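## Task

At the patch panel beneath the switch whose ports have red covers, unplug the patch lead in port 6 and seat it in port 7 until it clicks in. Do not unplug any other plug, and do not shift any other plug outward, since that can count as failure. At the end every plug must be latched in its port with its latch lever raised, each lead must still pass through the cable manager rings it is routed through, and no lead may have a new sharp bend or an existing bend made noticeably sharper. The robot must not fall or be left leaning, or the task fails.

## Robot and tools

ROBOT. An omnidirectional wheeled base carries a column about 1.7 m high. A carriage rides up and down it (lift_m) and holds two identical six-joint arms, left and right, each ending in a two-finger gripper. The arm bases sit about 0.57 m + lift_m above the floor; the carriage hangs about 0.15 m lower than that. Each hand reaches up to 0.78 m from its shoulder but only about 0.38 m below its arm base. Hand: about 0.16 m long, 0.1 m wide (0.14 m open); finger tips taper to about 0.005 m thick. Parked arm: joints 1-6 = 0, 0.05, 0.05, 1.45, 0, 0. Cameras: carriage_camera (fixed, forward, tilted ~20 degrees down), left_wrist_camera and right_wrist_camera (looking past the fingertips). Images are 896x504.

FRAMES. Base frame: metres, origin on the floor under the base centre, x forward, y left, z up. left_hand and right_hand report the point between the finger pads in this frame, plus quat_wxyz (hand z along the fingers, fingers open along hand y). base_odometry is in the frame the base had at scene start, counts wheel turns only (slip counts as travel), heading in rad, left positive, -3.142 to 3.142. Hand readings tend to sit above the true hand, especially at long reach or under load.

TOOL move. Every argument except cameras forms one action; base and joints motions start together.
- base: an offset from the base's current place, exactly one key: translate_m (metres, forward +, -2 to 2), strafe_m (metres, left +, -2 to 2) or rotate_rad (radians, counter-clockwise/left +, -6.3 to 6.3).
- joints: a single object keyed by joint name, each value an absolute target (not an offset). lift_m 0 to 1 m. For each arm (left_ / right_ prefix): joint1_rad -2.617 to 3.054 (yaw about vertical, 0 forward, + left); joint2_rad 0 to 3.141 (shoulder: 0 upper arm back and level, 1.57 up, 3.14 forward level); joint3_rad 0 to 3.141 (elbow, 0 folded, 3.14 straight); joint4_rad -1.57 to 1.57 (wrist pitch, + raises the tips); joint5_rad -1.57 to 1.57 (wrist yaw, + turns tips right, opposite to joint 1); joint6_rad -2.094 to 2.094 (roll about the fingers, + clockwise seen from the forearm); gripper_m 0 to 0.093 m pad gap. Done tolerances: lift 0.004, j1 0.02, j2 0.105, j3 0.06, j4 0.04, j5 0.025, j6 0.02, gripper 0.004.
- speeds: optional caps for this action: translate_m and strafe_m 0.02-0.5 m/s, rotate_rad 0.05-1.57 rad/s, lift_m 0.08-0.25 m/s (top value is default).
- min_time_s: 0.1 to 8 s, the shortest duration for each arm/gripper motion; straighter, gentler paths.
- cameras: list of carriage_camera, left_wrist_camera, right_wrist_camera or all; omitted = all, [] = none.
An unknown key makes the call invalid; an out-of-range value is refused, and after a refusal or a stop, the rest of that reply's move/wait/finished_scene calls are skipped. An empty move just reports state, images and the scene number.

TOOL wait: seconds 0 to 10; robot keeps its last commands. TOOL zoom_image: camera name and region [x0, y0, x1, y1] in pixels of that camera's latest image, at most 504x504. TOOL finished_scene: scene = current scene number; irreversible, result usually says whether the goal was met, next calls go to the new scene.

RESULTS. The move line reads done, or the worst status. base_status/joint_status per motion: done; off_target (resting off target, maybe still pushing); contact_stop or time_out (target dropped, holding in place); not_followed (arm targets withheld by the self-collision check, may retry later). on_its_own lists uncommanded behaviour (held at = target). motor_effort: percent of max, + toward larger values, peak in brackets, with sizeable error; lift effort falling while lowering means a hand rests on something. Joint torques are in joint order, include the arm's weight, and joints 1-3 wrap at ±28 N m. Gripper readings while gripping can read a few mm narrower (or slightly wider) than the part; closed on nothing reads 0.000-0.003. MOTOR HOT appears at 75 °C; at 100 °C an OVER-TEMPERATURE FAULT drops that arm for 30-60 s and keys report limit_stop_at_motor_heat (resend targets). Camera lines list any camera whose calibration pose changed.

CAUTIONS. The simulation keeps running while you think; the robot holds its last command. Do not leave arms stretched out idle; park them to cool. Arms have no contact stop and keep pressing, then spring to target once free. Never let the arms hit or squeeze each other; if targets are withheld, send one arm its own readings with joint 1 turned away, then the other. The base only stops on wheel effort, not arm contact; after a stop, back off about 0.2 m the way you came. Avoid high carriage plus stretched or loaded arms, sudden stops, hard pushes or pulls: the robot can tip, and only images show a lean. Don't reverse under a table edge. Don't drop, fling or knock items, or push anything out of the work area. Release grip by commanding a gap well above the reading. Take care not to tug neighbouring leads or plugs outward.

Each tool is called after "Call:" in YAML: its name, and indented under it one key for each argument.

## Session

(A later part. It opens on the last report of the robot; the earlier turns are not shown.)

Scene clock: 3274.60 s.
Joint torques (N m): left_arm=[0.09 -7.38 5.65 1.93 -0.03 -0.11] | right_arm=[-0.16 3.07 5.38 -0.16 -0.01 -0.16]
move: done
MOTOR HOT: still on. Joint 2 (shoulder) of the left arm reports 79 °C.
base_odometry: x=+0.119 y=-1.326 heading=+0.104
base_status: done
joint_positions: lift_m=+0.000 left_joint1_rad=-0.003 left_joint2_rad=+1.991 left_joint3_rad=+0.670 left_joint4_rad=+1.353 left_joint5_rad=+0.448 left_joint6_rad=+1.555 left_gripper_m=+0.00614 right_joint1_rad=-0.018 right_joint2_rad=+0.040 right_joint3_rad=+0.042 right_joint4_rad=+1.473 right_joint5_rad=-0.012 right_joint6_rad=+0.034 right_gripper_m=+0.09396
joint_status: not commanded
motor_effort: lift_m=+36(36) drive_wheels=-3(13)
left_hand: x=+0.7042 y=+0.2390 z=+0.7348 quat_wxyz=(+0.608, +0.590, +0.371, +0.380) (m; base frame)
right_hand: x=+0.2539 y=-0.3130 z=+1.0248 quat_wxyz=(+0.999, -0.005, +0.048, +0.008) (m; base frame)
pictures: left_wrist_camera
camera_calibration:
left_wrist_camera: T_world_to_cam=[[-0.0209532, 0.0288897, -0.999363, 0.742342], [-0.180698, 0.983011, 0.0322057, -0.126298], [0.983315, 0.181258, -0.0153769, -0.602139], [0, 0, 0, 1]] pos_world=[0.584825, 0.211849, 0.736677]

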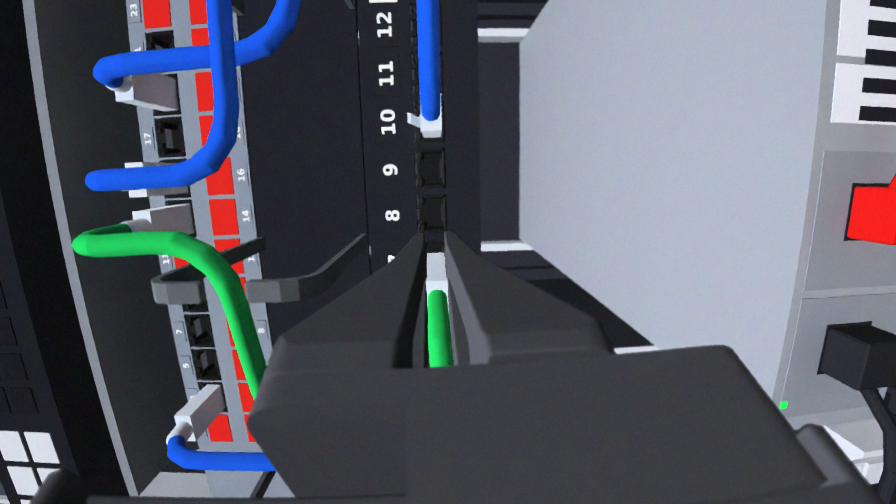

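Call:
zoom_image:
  camera: "left_wrist_camera"
  region: [415, 220, 455, 260]

Scaled by 12.600 from the camera's 896x504 image, which has a finer 1280x720 frame.

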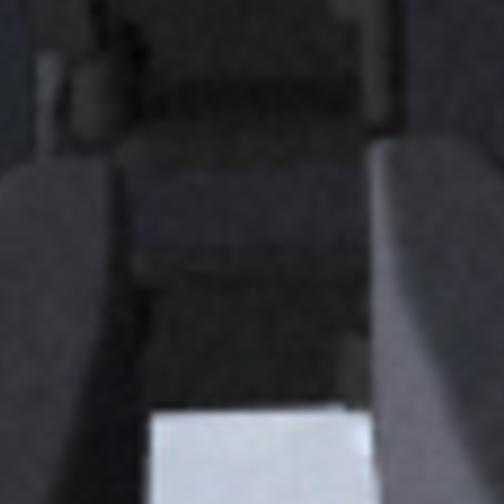

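Call:
move:
  base: {"strafe_m": -0.003}
  joints: {"left_joint4_rad": 1.3615}
  speeds: {"strafe_m": 0.02}
  cameras: ["left_wrist_camera"]

Call:
zoom_image:
  camera: "left_wrist_camera"
  region: [400, 190, 480, 270]

Call:
zoom_image:
  camera: "left_wrist_camera"
  region: [415, 220, 455, 260]

Scene clock: 3312.13 s.
Joint torques (N m): left_arm=[0.1 -7.36 5.59 1.98 -0.03 -0.11] | right_arm=[-0.09 2.95 5.53 -0.16 -0.01 -0.14]
move: done
MOTOR HOT: still on. Joint 2 (shoulder) of the left arm reports 78 °C.
base_odometry: x=+0.119 y=-1.328 heading=+0.105
base_status: done
joint_positions: lift_m=+0.000 left_joint1_rad=-0.002 left_joint2_rad=+1.991 left_joint3_rad=+0.670 left_joint4_rad=+1.353 left_joint5_rad=+0.447 left_joint6_rad=+1.555 left_gripper_m=+0.00614 right_joint1_rad=-0.018 right_joint2_rad=+0.040 right_joint3_rad=+0.042 right_joint4_rad=+1.473 right_joint5_rad=-0.012 right_joint6_rad=+0.034 right_gripper_m=+0.09396
joint_status: all done
motor_effort: lift_m=+36(36) drive_wheels=+8(9)
left_hand: x=+0.7042 y=+0.2392 z=+0.7348 quat_wxyz=(+0.608, +0.590, +0.371, +0.381) (m; base frame)
right_hand: x=+0.2540 y=-0.3130 z=+1.0248 quat_wxyz=(+0.999, -0.005, +0.048, +0.008) (m; base frame)
pictures: left_wrist_camera
camera_calibration:
left_wrist_camera: T_world_to_cam=[[-0.0209756, 0.0288717, -0.999363, 0.742355], [-0.18149, 0.982865, 0.0322043, -0.125983], [0.983169, 0.182049, -0.0153762, -0.602358], [0, 0, 0, 1]] pos_world=[0.584926, 0.21205, 0.736677]

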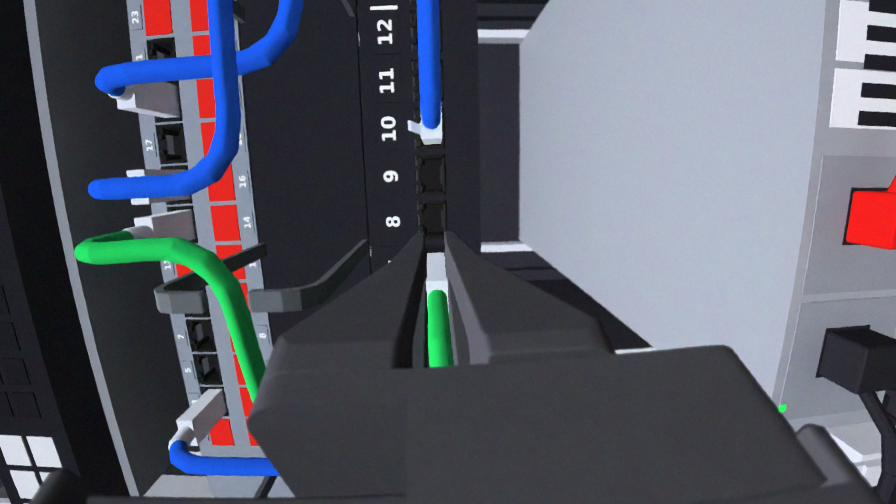

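Scaled by 6.300 from the camera's 896x504 image, which has a finer 1280x720 frame.

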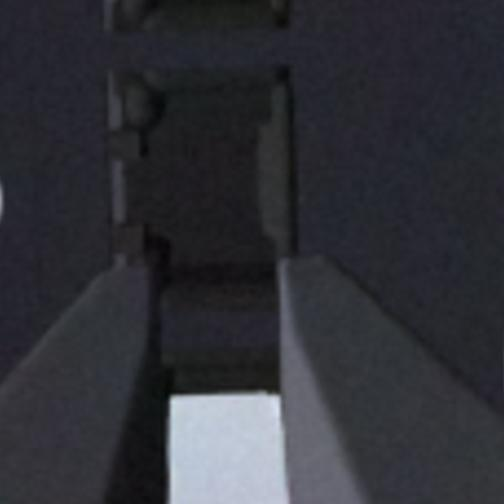

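Scaled by 12.600 from the camera's 896x504 image, which has a finer 1280x720 frame.

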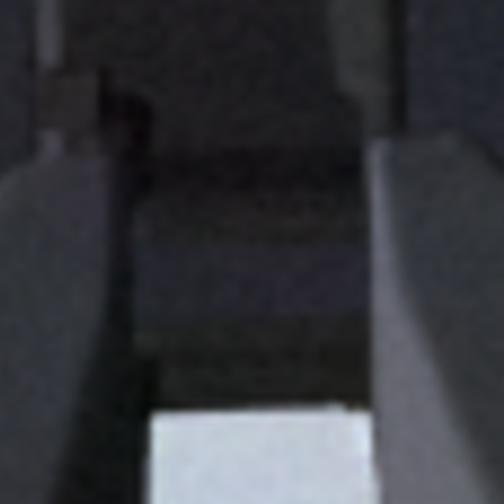

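Call:
move:
  base: {"strafe_m": -0.0007}
  speeds: {"strafe_m": 0.02}
  cameras: []

Call:
move:
  base: {"translate_m": 0.005}
  speeds: {"translate_m": 0.02}
  cameras: ["left_wrist_camera"]

Call:
zoom_image:
  camera: "left_wrist_camera"
  region: [400, 190, 480, 270]

Call:
zoom_image:
  camera: "left_wrist_camera"
  region: [415, 220, 455, 260]

Scene clock: 3336.03 s.
Joint torques (N m): left_arm=[0.18 -7.32 5.65 1.97 -0.01 -0.11] | right_arm=[-0.16 2.97 5.41 -0.23 0.02 -0.11]
move: done
MOTOR HOT: still on. Joint 2 (shoulder) of the left arm reports 78 °C.
base_odometry: x=+0.119 y=-1.329 heading=+0.106
base_status: done
joint_positions: lift_m=+0.000 left_joint1_rad=-0.002 left_joint2_rad=+1.991 left_joint3_rad=+0.670 left_joint4_rad=+1.353 left_joint5_rad=+0.447 left_joint6_rad=+1.555 left_gripper_m=+0.00614 right_joint1_rad=-0.018 right_joint2_rad=+0.040 right_joint3_rad=+0.042 right_joint4_rad=+1.473 right_joint5_rad=-0.012 right_joint6_rad=+0.034 right_gripper_m=+0.09396
joint_status: not commanded
motor_effort: lift_m=+36(36) drive_wheels=+7(9)
left_hand: x=+0.7043 y=+0.2393 z=+0.7348 quat_wxyz=(+0.608, +0.590, +0.371, +0.381) (m; base frame)
right_hand: x=+0.2540 y=-0.3130 z=+1.0248 quat_wxyz=(+0.999, -0.005, +0.048, +0.008) (m; base frame)
pictures: none
No camera images: "cameras" was empty.

Scene clock: 3336.77 s.
Joint torques (N m): left_arm=[-0.09 -7.46 5.57 1.99 0.01 -0.11] | right_arm=[-0.2 2.86 5.41 -0.17 0.01 -0.12]
move: done
MOTOR HOT: still on. Joint 2 (shoulder) of the left arm reports 78 °C.
base_odometry: x=+0.124 y=-1.328 heading=+0.106
base_status: done
joint_positions: lift_m=+0.000 left_joint1_rad=-0.002 left_joint2_rad=+1.991 left_joint3_rad=+0.670 left_joint4_rad=+1.353 left_joint5_rad=+0.449 left_joint6_rad=+1.555 left_gripper_m=+0.00614 right_joint1_rad=-0.018 right_joint2_rad=+0.040 right_joint3_rad=+0.042 right_joint4_rad=+1.473 right_joint5_rad=-0.012 right_joint6_rad=+0.034 right_gripper_m=+0.09396
joint_status: not commanded
motor_effort: lift_m=+36(36) drive_wheels=+7(13)
left_hand: x=+0.7041 y=+0.2391 z=+0.7348 quat_wxyz=(+0.608, +0.590, +0.371, +0.380) (m; base frame)
right_hand: x=+0.2540 y=-0.3129 z=+1.0248 quat_wxyz=(+0.999, -0.005, +0.048, +0.008) (m; base frame)
pictures: left_wrist_camera
camera_calibration:
left_wrist_camera: T_world_to_cam=[[-0.020931, 0.0289033, -0.999363, 0.742318], [-0.179986, 0.983142, 0.0322038, -0.126955], [0.983446, 0.180545, -0.015376, -0.602002], [0, 0, 0, 1]] pos_world=[0.584725, 0.212048, 0.736677]

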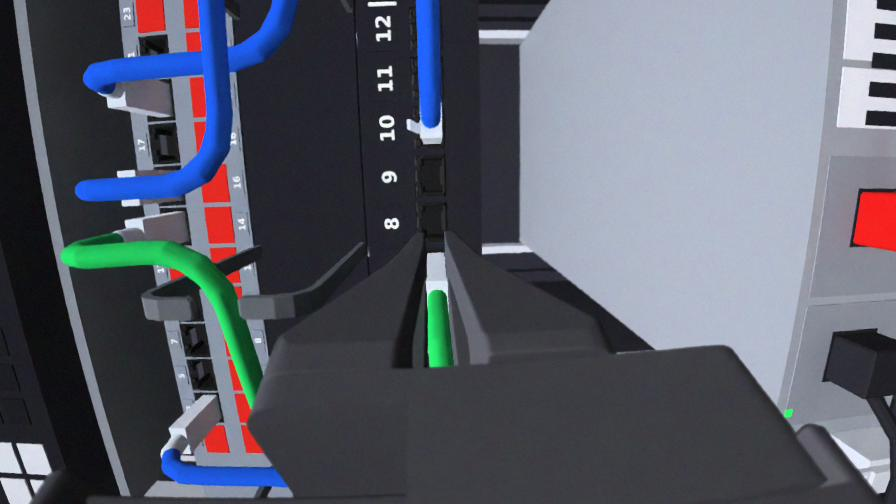

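Scaled by 6.300 from the camera's 896x504 image, which has a finer 1280x720 frame.

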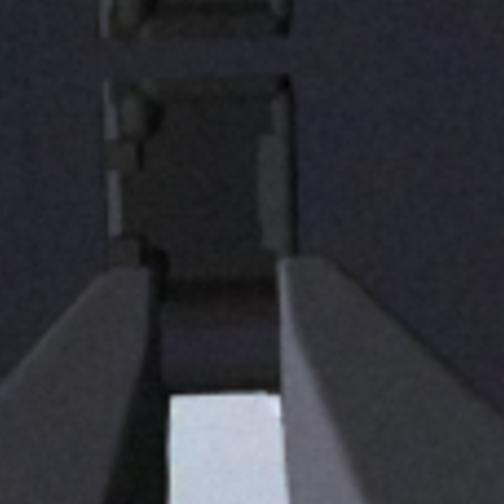

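Scaled by 12.600 from the camera's 896x504 image, which has a finer 1280x720 frame.

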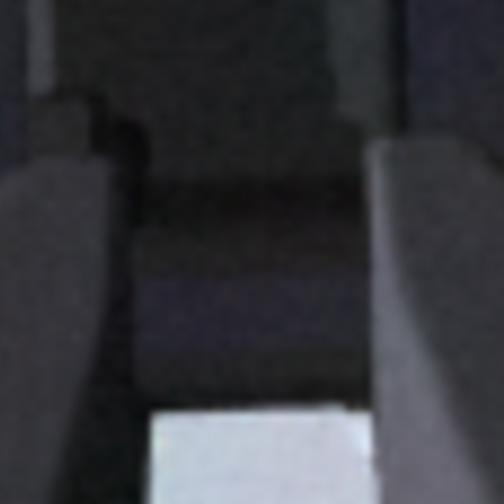

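Call:
move:
  base: {"strafe_m": -0.0012}
  speeds: {"strafe_m": 0.02}
  cameras: ["left_wrist_camera"]

Call:
zoom_image:
  camera: "left_wrist_camera"
  region: [415, 220, 455, 260]

Scene clock: 3350.07 s.
Joint torques (N m): left_arm=[0.05 -7.35 5.65 1.98 -0.09 -0.11] | right_arm=[-0.18 2.8 5.37 -0.22 -0.01 -0.12]
move: done
MOTOR HOT: still on. Joint 2 (shoulder) of the left arm reports 78 °C.
base_odometry: x=+0.125 y=-1.329 heading=+0.107
base_status: done
joint_positions: lift_m=+0.000 left_joint1_rad=-0.002 left_joint2_rad=+1.991 left_joint3_rad=+0.670 left_joint4_rad=+1.352 left_joint5_rad=+0.451 left_joint6_rad=+1.555 left_gripper_m=+0.00614 right_joint1_rad=-0.018 right_joint2_rad=+0.040 right_joint3_rad=+0.042 right_joint4_rad=+1.473 right_joint5_rad=-0.012 right_joint6_rad=+0.034 right_gripper_m=+0.09396
joint_status: not commanded
motor_effort: lift_m=+36(36) drive_wheels=+8(9)
left_hand: x=+0.7039 y=+0.2385 z=+0.7347 quat_wxyz=(+0.609, +0.591, +0.370, +0.379) (m; base frame)
right_hand: x=+0.2540 y=-0.3130 z=+1.0248 quat_wxyz=(+0.999, -0.005, +0.048, +0.008) (m; base frame)
pictures: left_wrist_camera
camera_calibration:
left_wrist_camera: T_world_to_cam=[[-0.0211846, 0.0291051, -0.999352, 0.742416], [-0.17729, 0.983625, 0.0324054, -0.128617], [0.983931, 0.177861, -0.0156777, -0.60126], [0, 0, 0, 1]] pos_world=[0.584523, 0.211844, 0.736677]

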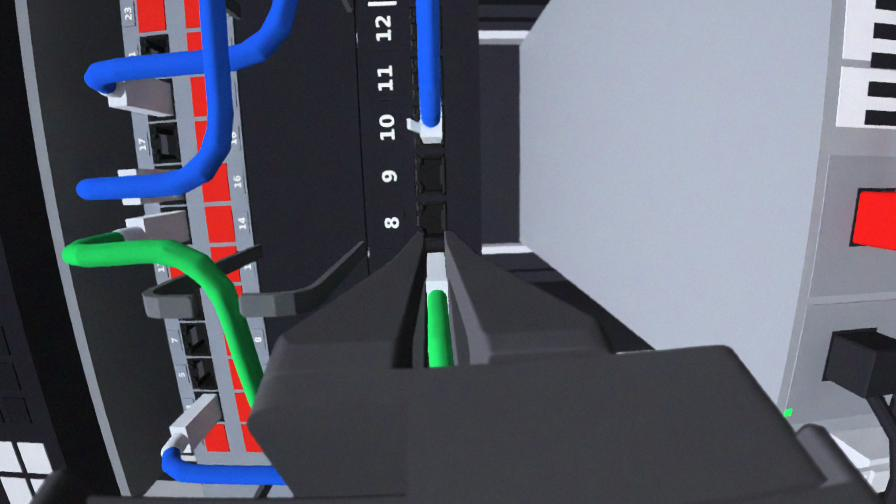

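Scaled by 12.600 from the camera's 896x504 image, which has a finer 1280x720 frame.

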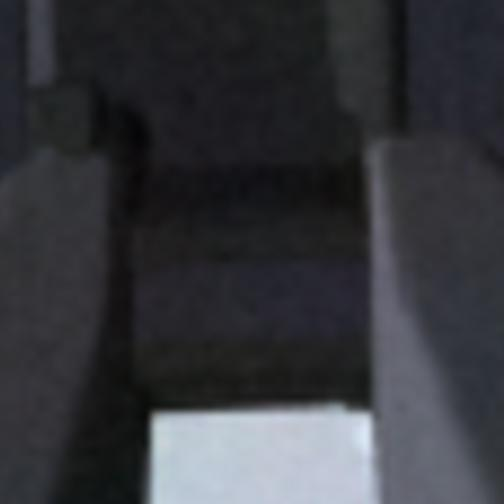

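Call:
move:
  base: {"translate_m": -0.005}
  speeds: {"translate_m": 0.02}
  cameras: ["left_wrist_camera"]

Call:
zoom_image:
  camera: "left_wrist_camera"
  region: [415, 195, 465, 265]

Scene clock: 3369.60 s.
Joint torques (N m): left_arm=[-0.02 -7.39 5.63 1.99 -0.11 -0.11] | right_arm=[-0.21 2.91 5.22 -0.2 0.05 -0.16]
move: done
MOTOR HOT: still on. Joint 2 (shoulder) of the left arm reports 77 °C.
base_odometry: x=+0.120 y=-1.329 heading=+0.108
base_status: done
joint_positions: lift_m=+0.000 left_joint1_rad=-0.002 left_joint2_rad=+1.991 left_joint3_rad=+0.670 left_joint4_rad=+1.352 left_joint5_rad=+0.451 left_joint6_rad=+1.555 left_gripper_m=+0.00614 right_joint1_rad=-0.018 right_joint2_rad=+0.040 right_joint3_rad=+0.042 right_joint4_rad=+1.473 right_joint5_rad=-0.012 right_joint6_rad=+0.034 right_gripper_m=+0.09396
joint_status: not commanded
motor_effort: lift_m=+36(36) drive_wheels=+7(10)
left_hand: x=+0.7040 y=+0.2386 z=+0.7345 quat_wxyz=(+0.608, +0.591, +0.370, +0.379) (m; base frame)
right_hand: x=+0.2539 y=-0.3129 z=+1.0248 quat_wxyz=(+0.999, -0.005, +0.048, +0.008) (m; base frame)
pictures: left_wrist_camera
camera_calibration:
left_wrist_camera: T_world_to_cam=[[-0.021999, 0.029049, -0.999336, 0.742792], [-0.177649, 0.983557, 0.032501, -0.12846], [0.983848, 0.178246, -0.0164767, -0.60071], [0, 0, 0, 1]] pos_world=[0.584527, 0.211844, 0.736576]

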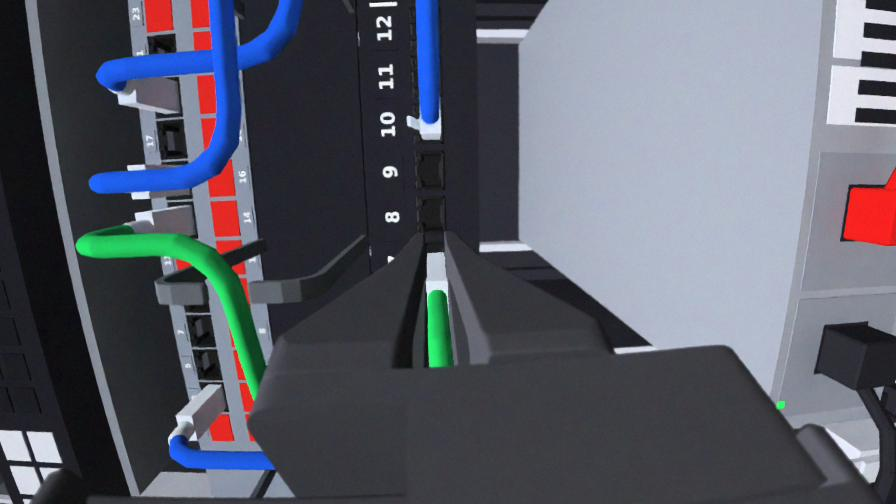

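Scaled by 7.200 from the camera's 896x504 image, which has a finer 1280x720 frame.

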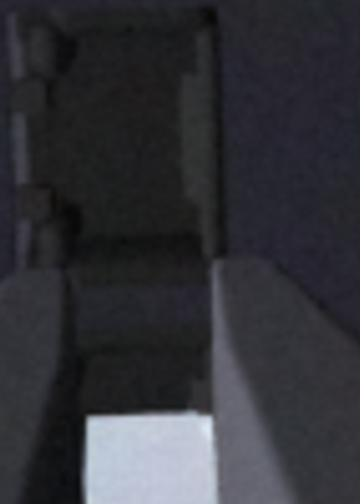

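Call:
move:
  base: {"rotate_rad": -0.004}
  speeds: {"rotate_rad": 0.05}
  cameras: ["left_wrist_camera"]

Call:
zoom_image:
  camera: "left_wrist_camera"
  region: [415, 195, 465, 265]

Scene clock: 3387.90 s.
Joint torques (N m): left_arm=[0.08 -7.39 5.59 1.99 -0.06 -0.12] | right_arm=[-0.03 2.85 5.37 -0.19 0.05 -0.12]
move: done
MOTOR HOT: still on. Joint 2 (shoulder) of the left arm reports 77 °C.
base_odometry: x=+0.120 y=-1.329 heading=+0.106
base_status: done
joint_positions: lift_m=+0.000 left_joint1_rad=-0.002 left_joint2_rad=+1.991 left_joint3_rad=+0.670 left_joint4_rad=+1.352 left_joint5_rad=+0.450 left_joint6_rad=+1.555 left_gripper_m=+0.00614 right_joint1_rad=-0.018 right_joint2_rad=+0.040 right_joint3_rad=+0.042 right_joint4_rad=+1.473 right_joint5_rad=-0.012 right_joint6_rad=+0.034 right_gripper_m=+0.09396
joint_status: not commanded
motor_effort: lift_m=+36(36) drive_wheels=+11(12)
left_hand: x=+0.7041 y=+0.2388 z=+0.7345 quat_wxyz=(+0.608, +0.591, +0.371, +0.380) (m; base frame)
right_hand: x=+0.2539 y=-0.3129 z=+1.0248 quat_wxyz=(+0.999, -0.005, +0.048, +0.008) (m; base frame)
pictures: left_wrist_camera
camera_calibration:
left_wrist_camera: T_world_to_cam=[[-0.0220314, 0.0290243, -0.999336, 0.742815], [-0.178749, 0.983358, 0.032501, -0.127856], [0.983648, 0.179346, -0.0164767, -0.600944], [0, 0, 0, 1]] pos_world=[0.584628, 0.211946, 0.736576]

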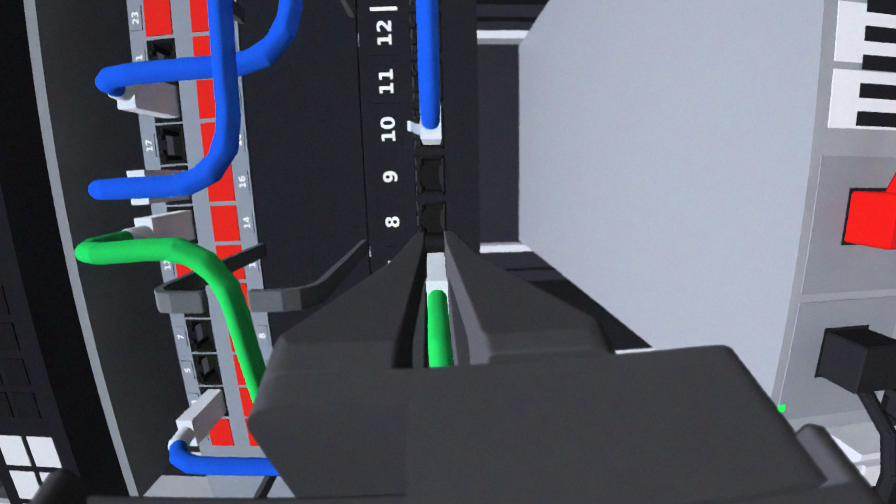

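Scaled by 7.200 from the camera's 896x504 image, which has a finer 1280x720 frame.

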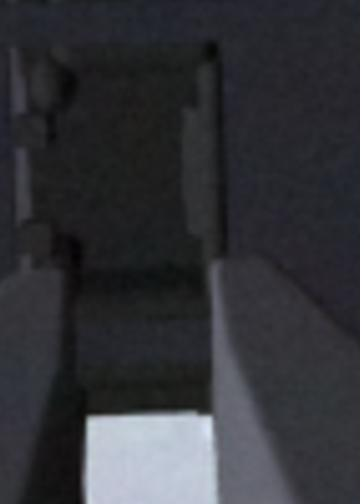

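Call:
move:
  base: {"rotate_rad": -0.002}
  speeds: {"rotate_rad": 0.05}
  cameras: ["left_wrist_camera"]

Call:
zoom_image:
  camera: "left_wrist_camera"
  region: [415, 195, 465, 265]

Scene clock: 3394.27 s.
Joint torques (N m): left_arm=[0.09 -7.2 5.63 1.99 -0.07 -0.11] | right_arm=[-0.27 3 5.31 -0.17 0.05 -0.11]
move: done
MOTOR HOT: still on. Joint 2 (shoulder) of the left arm reports 77 °C.
base_odometry: x=+0.120 y=-1.328 heading=+0.105
base_status: done
joint_positions: lift_m=+0.000 left_joint1_rad=-0.002 left_joint2_rad=+1.991 left_joint3_rad=+0.670 left_joint4_rad=+1.352 left_joint5_rad=+0.450 left_joint6_rad=+1.555 left_gripper_m=+0.00614 right_joint1_rad=-0.018 right_joint2_rad=+0.040 right_joint3_rad=+0.042 right_joint4_rad=+1.473 right_joint5_rad=-0.012 right_joint6_rad=+0.034 right_gripper_m=+0.09396
joint_status: not commanded
motor_effort: lift_m=+36(36) drive_wheels=+11(12)
left_hand: x=+0.7041 y=+0.2388 z=+0.7345 quat_wxyz=(+0.608, +0.591, +0.371, +0.380) (m; base frame)
right_hand: x=+0.2539 y=-0.3129 z=+1.0248 quat_wxyz=(+0.999, -0.005, +0.048, +0.008) (m; base frame)
pictures: left_wrist_camera
camera_calibration:
left_wrist_camera: T_world_to_cam=[[-0.0220314, 0.0290243, -0.999336, 0.742815], [-0.178749, 0.983358, 0.032501, -0.127856], [0.983648, 0.179346, -0.0164767, -0.600944], [0, 0, 0, 1]] pos_world=[0.584628, 0.211946, 0.736576]

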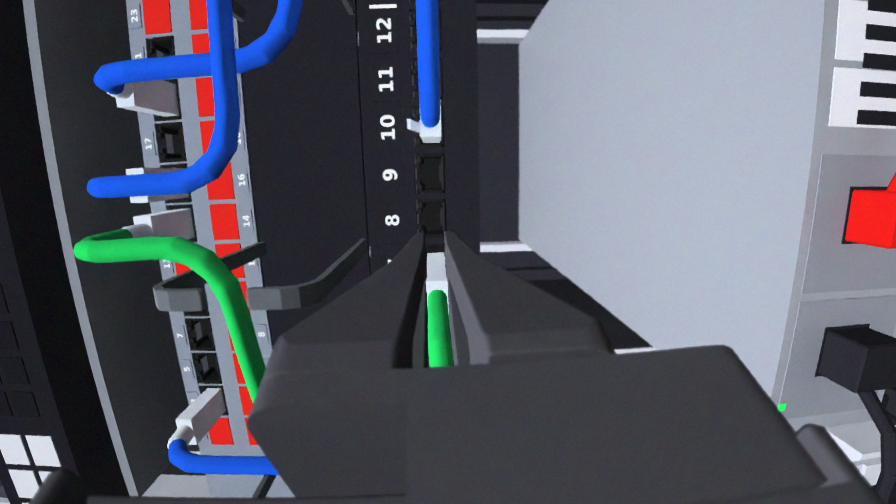

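Scaled by 7.200 from the camera's 896x504 image, which has a finer 1280x720 frame.

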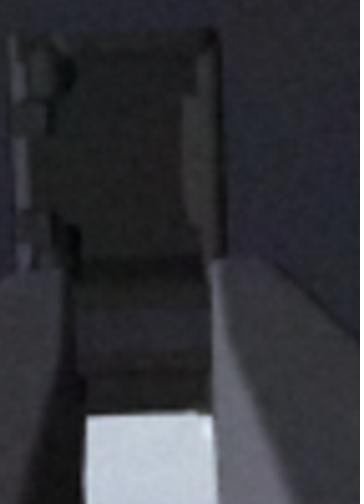

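Call:
move:
  cameras: ["left_wrist_camera"]

Call:
zoom_image:
  camera: "left_wrist_camera"
  region: [415, 195, 465, 265]

Scene clock: 3399.80 s.
Joint torques (N m): left_arm=[0.05 -7.32 5.63 1.99 -0.05 -0.12] | right_arm=[-0.16 2.89 5.31 -0.18 0.01 -0.15]
MOTOR HOT: still on. Joint 2 (shoulder) of the left arm reports 77 °C.
base_odometry: x=+0.120 y=-1.328 heading=+0.105
base_status: done
joint_positions: lift_m=+0.000 left_joint1_rad=-0.002 left_joint2_rad=+1.991 left_joint3_rad=+0.670 left_joint4_rad=+1.352 left_joint5_rad=+0.450 left_joint6_rad=+1.555 left_gripper_m=+0.00614 right_joint1_rad=-0.018 right_joint2_rad=+0.040 right_joint3_rad=+0.042 right_joint4_rad=+1.473 right_joint5_rad=-0.012 right_joint6_rad=+0.034 right_gripper_m=+0.09396
joint_status: not commanded
motor_effort: lift_m=+36(36) drive_wheels=+11(12)
left_hand: x=+0.7041 y=+0.2388 z=+0.7345 quat_wxyz=(+0.608, +0.591, +0.371, +0.380) (m; base frame)
right_hand: x=+0.2539 y=-0.3129 z=+1.0248 quat_wxyz=(+0.999, -0.005, +0.048, +0.008) (m; base frame)
pictures: left_wrist_camera
camera_calibration:
left_wrist_camera: T_world_to_cam=[[-0.0220314, 0.0290243, -0.999336, 0.742815], [-0.178749, 0.983358, 0.032501, -0.127856], [0.983648, 0.179346, -0.0164767, -0.600944], [0, 0, 0, 1]] pos_world=[0.584628, 0.211946, 0.736576]

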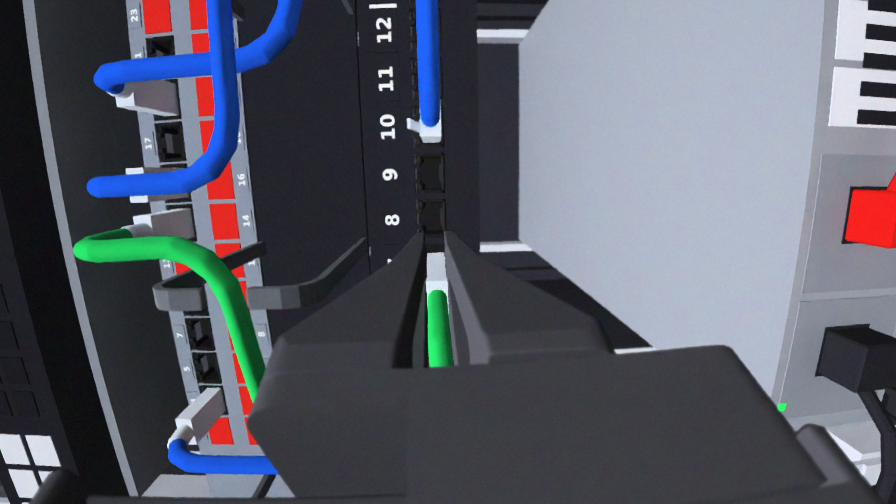

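Scaled by 7.200 from the camera's 896x504 image, which has a finer 1280x720 frame.

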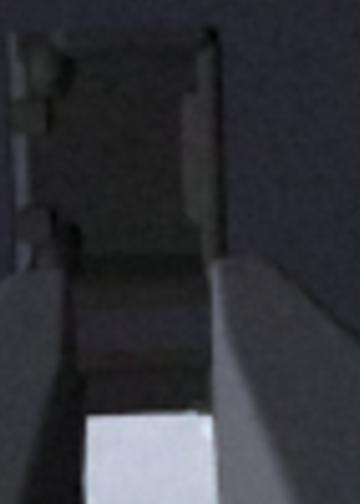

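Call:
move:
  joints: {"left_joint1_rad": -0.0146}
  min_time_s: 0.8
  cameras: []

Call:
wait:
  seconds: 0.5
  cameras: ["left_wrist_camera"]

Call:
zoom_image:
  camera: "left_wrist_camera"
  region: [415, 195, 465, 265]

Scene clock: 3410.80 s.
Joint torques (N m): left_arm=[-0.75 -7.35 5.63 1.98 -0.06 -0.11] | right_arm=[-0.1 2.81 5.31 -0.18 0.02 -0.11]
move: done
MOTOR HOT: still on. Joint 2 (shoulder) of the left arm reports 77 °C.
base_odometry: x=+0.120 y=-1.328 heading=+0.105
base_status: not commanded
joint_positions: lift_m=+0.000 left_joint1_rad=-0.006 left_joint2_rad=+1.991 left_joint3_rad=+0.670 left_joint4_rad=+1.352 left_joint5_rad=+0.450 left_joint6_rad=+1.555 left_gripper_m=+0.00614 right_joint1_rad=-0.018 right_joint2_rad=+0.040 right_joint3_rad=+0.042 right_joint4_rad=+1.473 right_joint5_rad=-0.012 right_joint6_rad=+0.034 right_gripper_m=+0.09396
joint_status: all done
motor_effort: lift_m=+36(36) drive_wheels=+12(12)
left_hand: x=+0.7038 y=+0.2370 z=+0.7345 quat_wxyz=(+0.609, +0.591, +0.370, +0.378) (m; base frame)
right_hand: x=+0.2539 y=-0.3129 z=+1.0248 quat_wxyz=(+0.999, -0.005, +0.048, +0.008) (m; base frame)
pictures: none
No camera images: "cameras" was empty.

Scene clock: 3411.30 s.
Joint torques (N m): left_arm=[-0.73 -7.34 5.65 2 -0.06 -0.11] | right_arm=[-0.28 2.99 5.53 -0.17 0.03 -0.1]
MOTOR HOT: still on. Joint 2 (shoulder) of the left arm reports 77 °C.
base_odometry: x=+0.120 y=-1.328 heading=+0.105
base_status: not commanded
joint_positions: lift_m=+0.000 left_joint1_rad=-0.006 left_joint2_rad=+1.991 left_joint3_rad=+0.670 left_joint4_rad=+1.352 left_joint5_rad=+0.450 left_joint6_rad=+1.555 left_gripper_m=+0.00614 right_joint1_rad=-0.018 right_joint2_rad=+0.040 right_joint3_rad=+0.042 right_joint4_rad=+1.473 right_joint5_rad=-0.012 right_joint6_rad=+0.034 right_gripper_m=+0.09396
joint_status: all done
motor_effort: lift_m=+36(36) drive_wheels=+11(12)
left_hand: x=+0.7038 y=+0.2370 z=+0.7345 quat_wxyz=(+0.609, +0.591, +0.370, +0.378) (m; base frame)
right_hand: x=+0.2539 y=-0.3129 z=+1.0248 quat_wxyz=(+0.999, -0.005, +0.048, +0.008) (m; base frame)
wait: 0.50 s; at rest by 0.27 s
pictures: left_wrist_camera
camera_calibration:
left_wrist_camera: T_world_to_cam=[[-0.0219239, 0.0291085, -0.999336, 0.742766], [-0.175062, 0.984021, 0.032503, -0.128842], [0.984313, 0.175658, -0.0164778, -0.599906], [0, 0, 0, 1]] pos_world=[0.584224, 0.210541, 0.736576]

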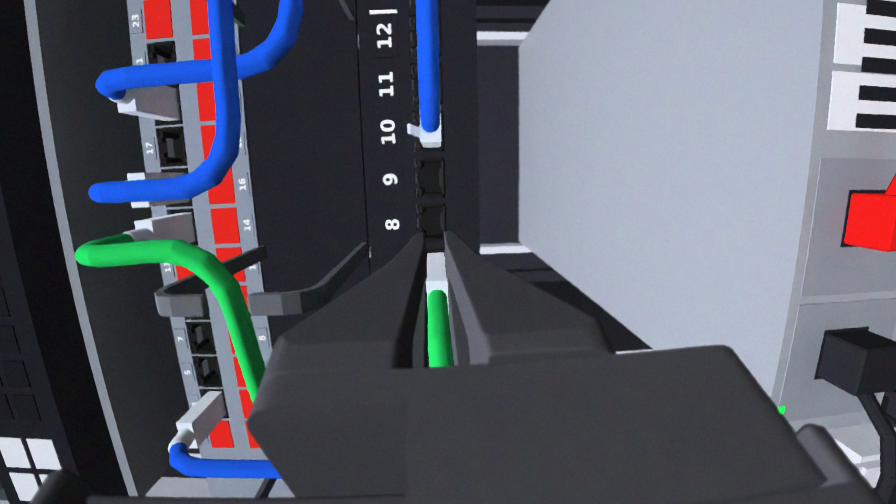

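Scaled by 7.200 from the camera's 896x504 image, which has a finer 1280x720 frame.

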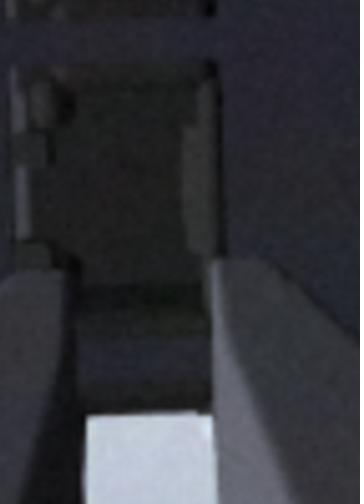

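Call:
move:
  base: {"translate_m": 0.005}
  speeds: {"translate_m": 0.02}
  cameras: ["left_wrist_camera"]

Call:
zoom_image:
  camera: "left_wrist_camera"
  region: [415, 195, 485, 265]

Scene clock: 3458.90 s.
Joint torques (N m): left_arm=[-0.79 -7.49 5.63 2 -0.06 -0.11] | right_arm=[-0.16 2.89 5.3 -0.22 0.01 -0.13]
move: done
MOTOR HOT: still on. Joint 2 (shoulder) of the left arm reports 76 °C.
base_odometry: x=+0.125 y=-1.328 heading=+0.106
base_status: done
joint_positions: lift_m=+0.000 left_joint1_rad=-0.006 left_joint2_rad=+1.991 left_joint3_rad=+0.670 left_joint4_rad=+1.352 left_joint5_rad=+0.450 left_joint6_rad=+1.555 left_gripper_m=+0.00614 right_joint1_rad=-0.018 right_joint2_rad=+0.040 right_joint3_rad=+0.042 right_joint4_rad=+1.473 right_joint5_rad=-0.012 right_joint6_rad=+0.034 right_gripper_m=+0.09396
joint_status: not commanded
motor_effort: lift_m=+36(36) drive_wheels=+4(19)
left_hand: x=+0.7038 y=+0.2370 z=+0.7347 quat_wxyz=(+0.609, +0.591, +0.369, +0.379) (m; base frame)
right_hand: x=+0.2539 y=-0.3129 z=+1.0248 quat_wxyz=(+0.999, -0.005, +0.048, +0.008) (m; base frame)
pictures: left_wrist_camera
camera_calibration:
left_wrist_camera: T_world_to_cam=[[-0.0210999, 0.0290545, -0.999355, 0.742412], [-0.175074, 0.984025, 0.0323052, -0.128694], [0.984329, 0.175643, -0.0156761, -0.600497], [0, 0, 0, 1]] pos_world=[0.584221, 0.210541, 0.736677]

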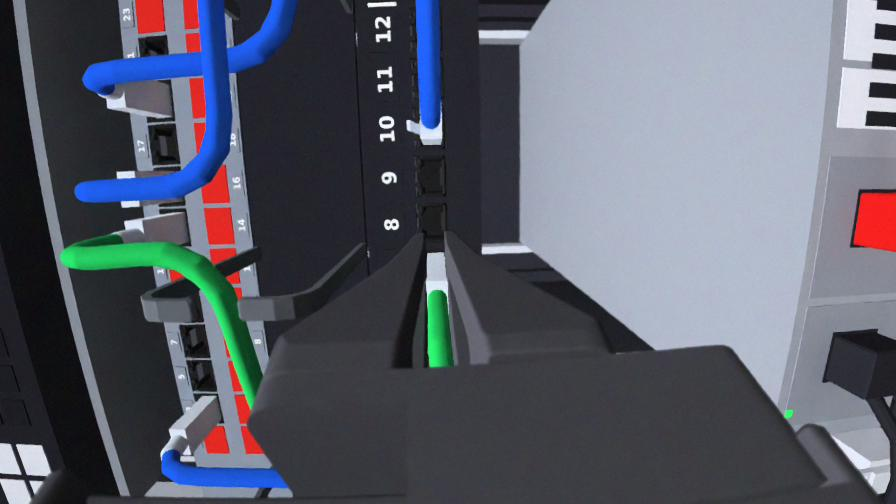

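Scaled by 7.200 from the camera's 896x504 image, which has a finer 1280x720 frame.

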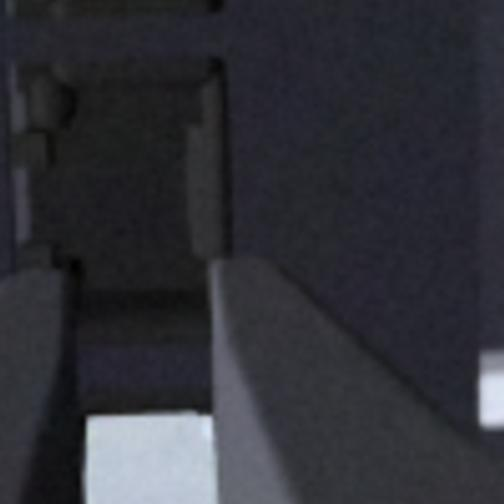

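Call:
move:
  cameras: ["left_wrist_camera"]

Call:
zoom_image:
  camera: "left_wrist_camera"
  region: [415, 195, 485, 265]

Call:
zoom_image:
  camera: "left_wrist_camera"
  region: [410, 220, 470, 280]

Scene clock: 3476.97 s.
Joint torques (N m): left_arm=[-0.79 -7.32 5.64 1.99 -0.06 -0.11] | right_arm=[-0.03 2.84 5.45 -0.19 0.02 -0.1]
MOTOR HOT: still on. Joint 2 (shoulder) of the left arm reports 76 °C.
base_odometry: x=+0.125 y=-1.328 heading=+0.106
base_status: done
joint_positions: lift_m=+0.000 left_joint1_rad=-0.006 left_joint2_rad=+1.991 left_joint3_rad=+0.670 left_joint4_rad=+1.352 left_joint5_rad=+0.450 left_joint6_rad=+1.555 left_gripper_m=+0.00614 right_joint1_rad=-0.018 right_joint2_rad=+0.040 right_joint3_rad=+0.042 right_joint4_rad=+1.473 right_joint5_rad=-0.012 right_joint6_rad=+0.034 right_gripper_m=+0.09396
joint_status: not commanded
motor_effort: lift_m=+36(36) drive_wheels=+6(19)
left_hand: x=+0.7038 y=+0.2370 z=+0.7347 quat_wxyz=(+0.609, +0.591, +0.369, +0.379) (m; base frame)
right_hand: x=+0.2539 y=-0.3129 z=+1.0248 quat_wxyz=(+0.999, -0.005, +0.048, +0.008) (m; base frame)
pictures: left_wrist_camera
camera_calibration:
left_wrist_camera: T_world_to_cam=[[-0.0210999, 0.0290545, -0.999355, 0.742412], [-0.175074, 0.984025, 0.0323052, -0.128694], [0.984329, 0.175643, -0.0156761, -0.600497], [0, 0, 0, 1]] pos_world=[0.584221, 0.210541, 0.736677]

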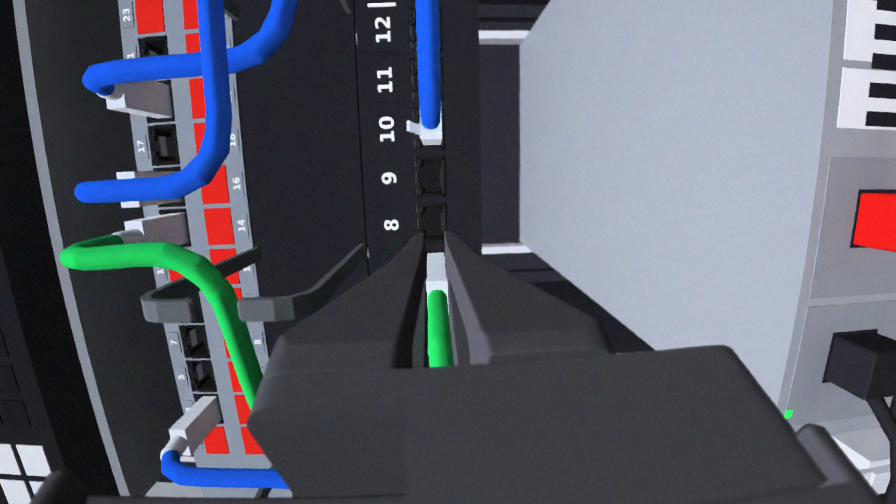

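Scaled by 7.200 from the camera's 896x504 image, which has a finer 1280x720 frame.

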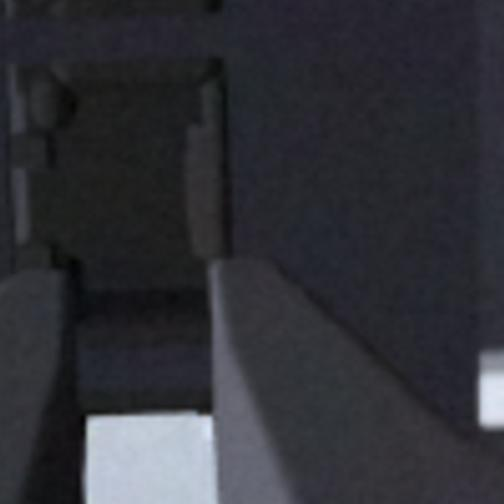

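Scaled by 8.400 from the camera's 896x504 image, which has a finer 1280x720 frame.

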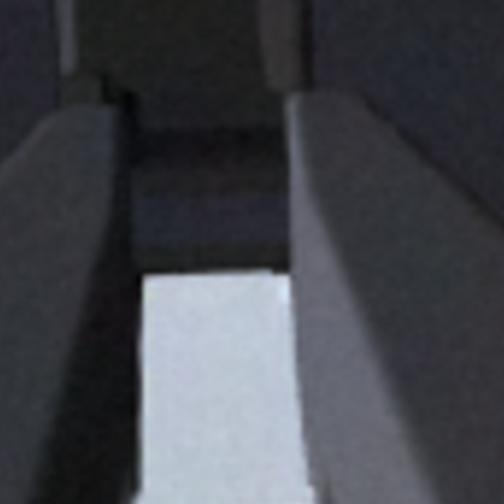

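Call:
move:
  base: {"translate_m": 0.003}
  speeds: {"translate_m": 0.02}
  cameras: ["left_wrist_camera"]

Call:
zoom_image:
  camera: "left_wrist_camera"
  region: [410, 190, 480, 260]

Scene clock: 3488.03 s.
Joint torques (N m): left_arm=[-0.76 -7.35 5.55 1.99 -0.07 -0.12] | right_arm=[-0.2 3.02 5.46 -0.21 0.05 -0.11]
move: done
MOTOR HOT: still on. Joint 2 (shoulder) of the left arm reports 75 °C.
base_odometry: x=+0.128 y=-1.328 heading=+0.106
base_status: done
joint_positions: lift_m=+0.000 left_joint1_rad=-0.006 left_joint2_rad=+1.991 left_joint3_rad=+0.670 left_joint4_rad=+1.352 left_joint5_rad=+0.450 left_joint6_rad=+1.555 left_gripper_m=+0.00614 right_joint1_rad=-0.018 right_joint2_rad=+0.040 right_joint3_rad=+0.042 right_joint4_rad=+1.473 right_joint5_rad=-0.012 right_joint6_rad=+0.034 right_gripper_m=+0.09396
joint_status: not commanded
motor_effort: lift_m=+36(36) drive_wheels=-3(12)
left_hand: x=+0.7038 y=+0.2370 z=+0.7347 quat_wxyz=(+0.609, +0.591, +0.369, +0.379) (m; base frame)
right_hand: x=+0.2539 y=-0.3129 z=+1.0248 quat_wxyz=(+0.999, -0.005, +0.048, +0.008) (m; base frame)
pictures: left_wrist_camera
camera_calibration:
left_wrist_camera: T_world_to_cam=[[-0.0210999, 0.0290545, -0.999355, 0.742412], [-0.175074, 0.984025, 0.0323052, -0.128694], [0.984329, 0.175643, -0.0156761, -0.600497], [0, 0, 0, 1]] pos_world=[0.584221, 0.210541, 0.736677]

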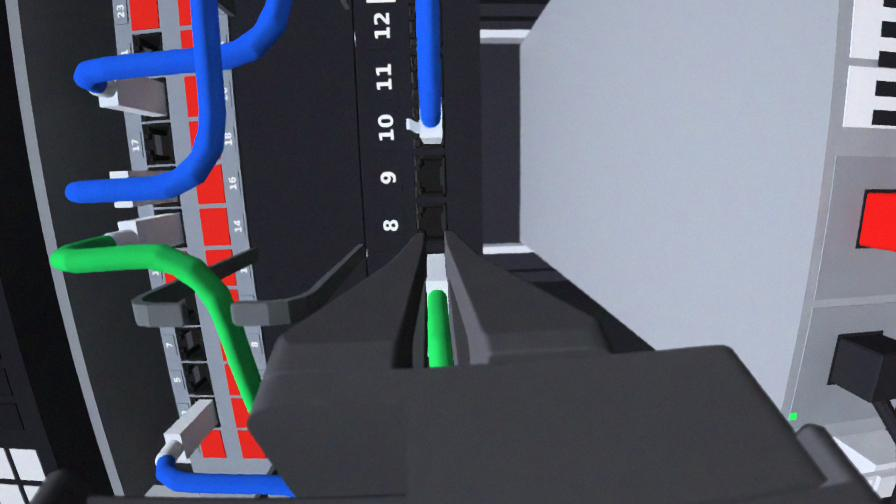

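Scaled by 7.200 from the camera's 896x504 image, which has a finer 1280x720 frame.

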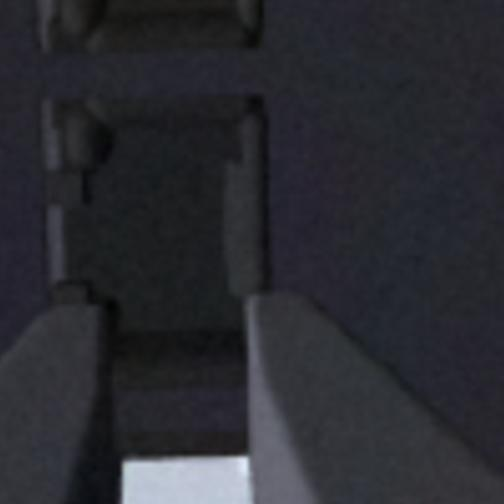

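Call:
move:
  base: {"translate_m": 0.003}
  speeds: {"translate_m": 0.02}
  cameras: ["left_wrist_camera"]

Call:
zoom_image:
  camera: "left_wrist_camera"
  region: [410, 190, 480, 260]

Scene clock: 3508.00 s.
Joint torques (N m): left_arm=[-0.7 -7.32 5.9 1.91 -0.07 -0.13] | right_arm=[-0.21 3.14 5.41 -0.18 0.03 -0.17]
move: done
MOTOR HOT: still on. Joint 2 (shoulder) of the left arm reports 75 °C.
base_odometry: x=+0.130 y=-1.328 heading=+0.107
base_status: done
joint_positions: lift_m=+0.000 left_joint1_rad=-0.006 left_joint2_rad=+1.991 left_joint3_rad=+0.667 left_joint4_rad=+1.358 left_joint5_rad=+0.451 left_joint6_rad=+1.557 left_gripper_m=+0.00614 right_joint1_rad=-0.018 right_joint2_rad=+0.040 right_joint3_rad=+0.042 right_joint4_rad=+1.473 right_joint5_rad=-0.012 right_joint6_rad=+0.034 right_gripper_m=+0.09396
joint_status: not commanded
motor_effort: lift_m=+36(36) drive_wheels=+4(10)
left_hand: x=+0.7029 y=+0.2369 z=+0.7348 quat_wxyz=(+0.609, +0.591, +0.368, +0.380) (m; base frame)
right_hand: x=+0.2539 y=-0.3129 z=+1.0248 quat_wxyz=(+0.999, -0.005, +0.048, +0.008) (m; base frame)
pictures: left_wrist_camera
camera_calibration:
left_wrist_camera: T_world_to_cam=[[-0.0180461, 0.0308329, -0.999362, 0.739946], [-0.174465, 0.984093, 0.0335122, -0.130077], [0.984498, 0.174958, -0.0123797, -0.602081], [0, 0, 0, 1]] pos_world=[0.583407, 0.210533, 0.736379]

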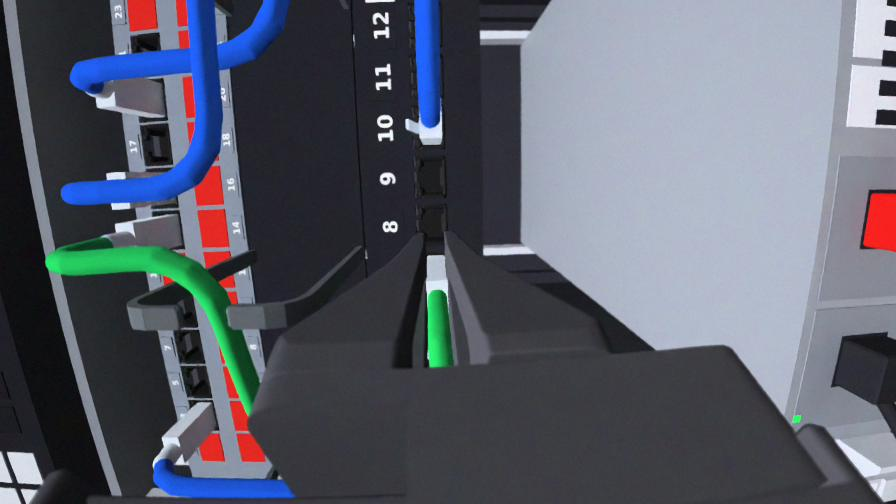

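Scaled by 7.200 from the camera's 896x504 image, which has a finer 1280x720 frame.

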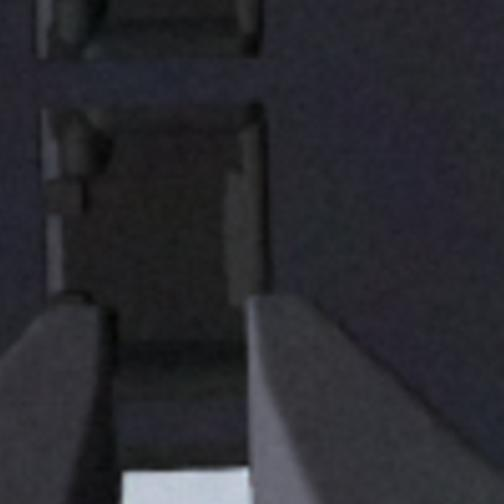

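Call:
move:
  base: {"translate_m": 0.002}
  speeds: {"translate_m": 0.02}
  cameras: ["left_wrist_camera"]

Call:
zoom_image:
  camera: "left_wrist_camera"
  region: [410, 190, 480, 260]

Call:
zoom_image:
  camera: "left_wrist_camera"
  region: [395, 95, 495, 195]

Scene clock: 3538.40 s.
Joint torques (N m): left_arm=[-0.79 -7.28 6.39 1.81 -0.08 -0.14] | right_arm=[-0.31 2.97 5.46 -0.16 0.03 -0.12]
move: done
MOTOR HOT: still on. Joint 2 (shoulder) of the left arm reports 75 °C.
base_odometry: x=+0.132 y=-1.327 heading=+0.107
base_status: done
joint_positions: lift_m=+0.000 left_joint1_rad=-0.006 left_joint2_rad=+1.991 left_joint3_rad=+0.661 left_joint4_rad=+1.367 left_joint5_rad=+0.453 left_joint6_rad=+1.558 left_gripper_m=+0.00614 right_joint1_rad=-0.018 right_joint2_rad=+0.040 right_joint3_rad=+0.042 right_joint4_rad=+1.473 right_joint5_rad=-0.012 right_joint6_rad=+0.034 right_gripper_m=+0.09396
joint_status: not commanded
motor_effort: lift_m=+36(36) drive_wheels=+4(11)
left_hand: x=+0.7014 y=+0.2366 z=+0.7347 quat_wxyz=(+0.610, +0.591, +0.366, +0.380) (m; base frame)
right_hand: x=+0.2540 y=-0.3129 z=+1.0248 quat_wxyz=(+0.999, -0.005, +0.048, +0.008) (m; base frame)
pictures: left_wrist_camera
camera_calibration:
left_wrist_camera: T_world_to_cam=[[-0.0147311, 0.0319544, -0.999381, 0.73717], [-0.172757, 0.984377, 0.0340211, -0.13176], [0.984854, 0.173152, -0.00898058, -0.602824], [0, 0, 0, 1]] pos_world=[0.581791, 0.210526, 0.735782]

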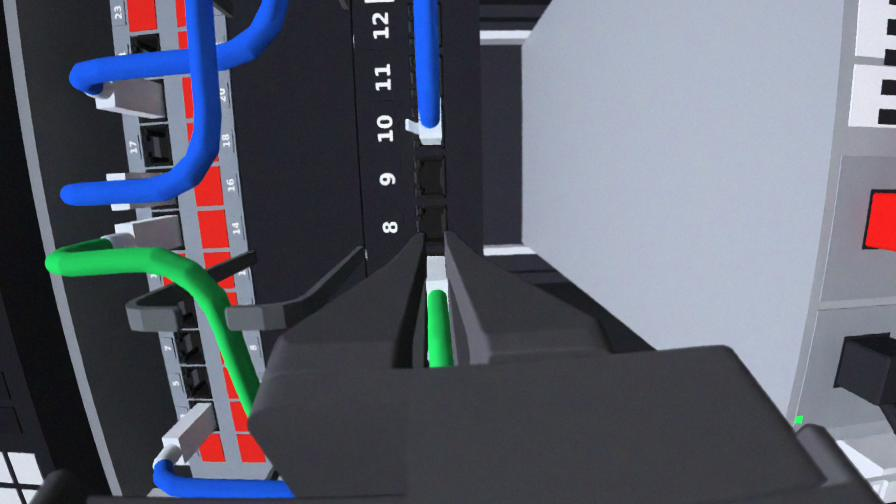

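Scaled by 7.200 from the camera's 896x504 image, which has a finer 1280x720 frame.

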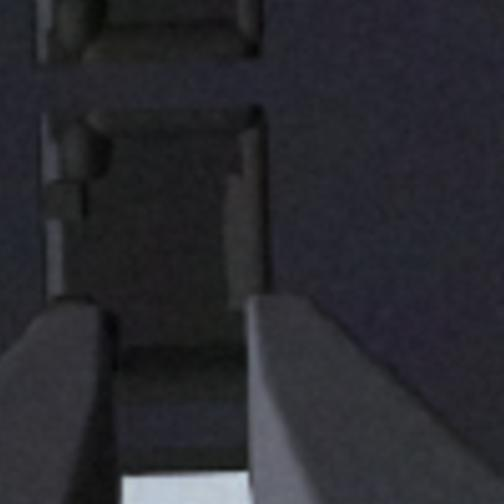

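Scaled by 5.040 from the camera's 896x504 image, which has a finer 1280x720 frame.

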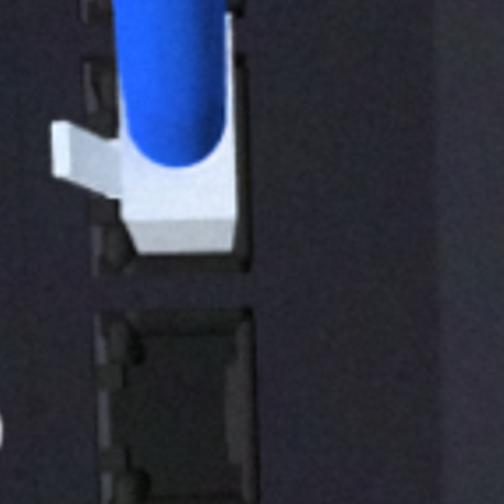

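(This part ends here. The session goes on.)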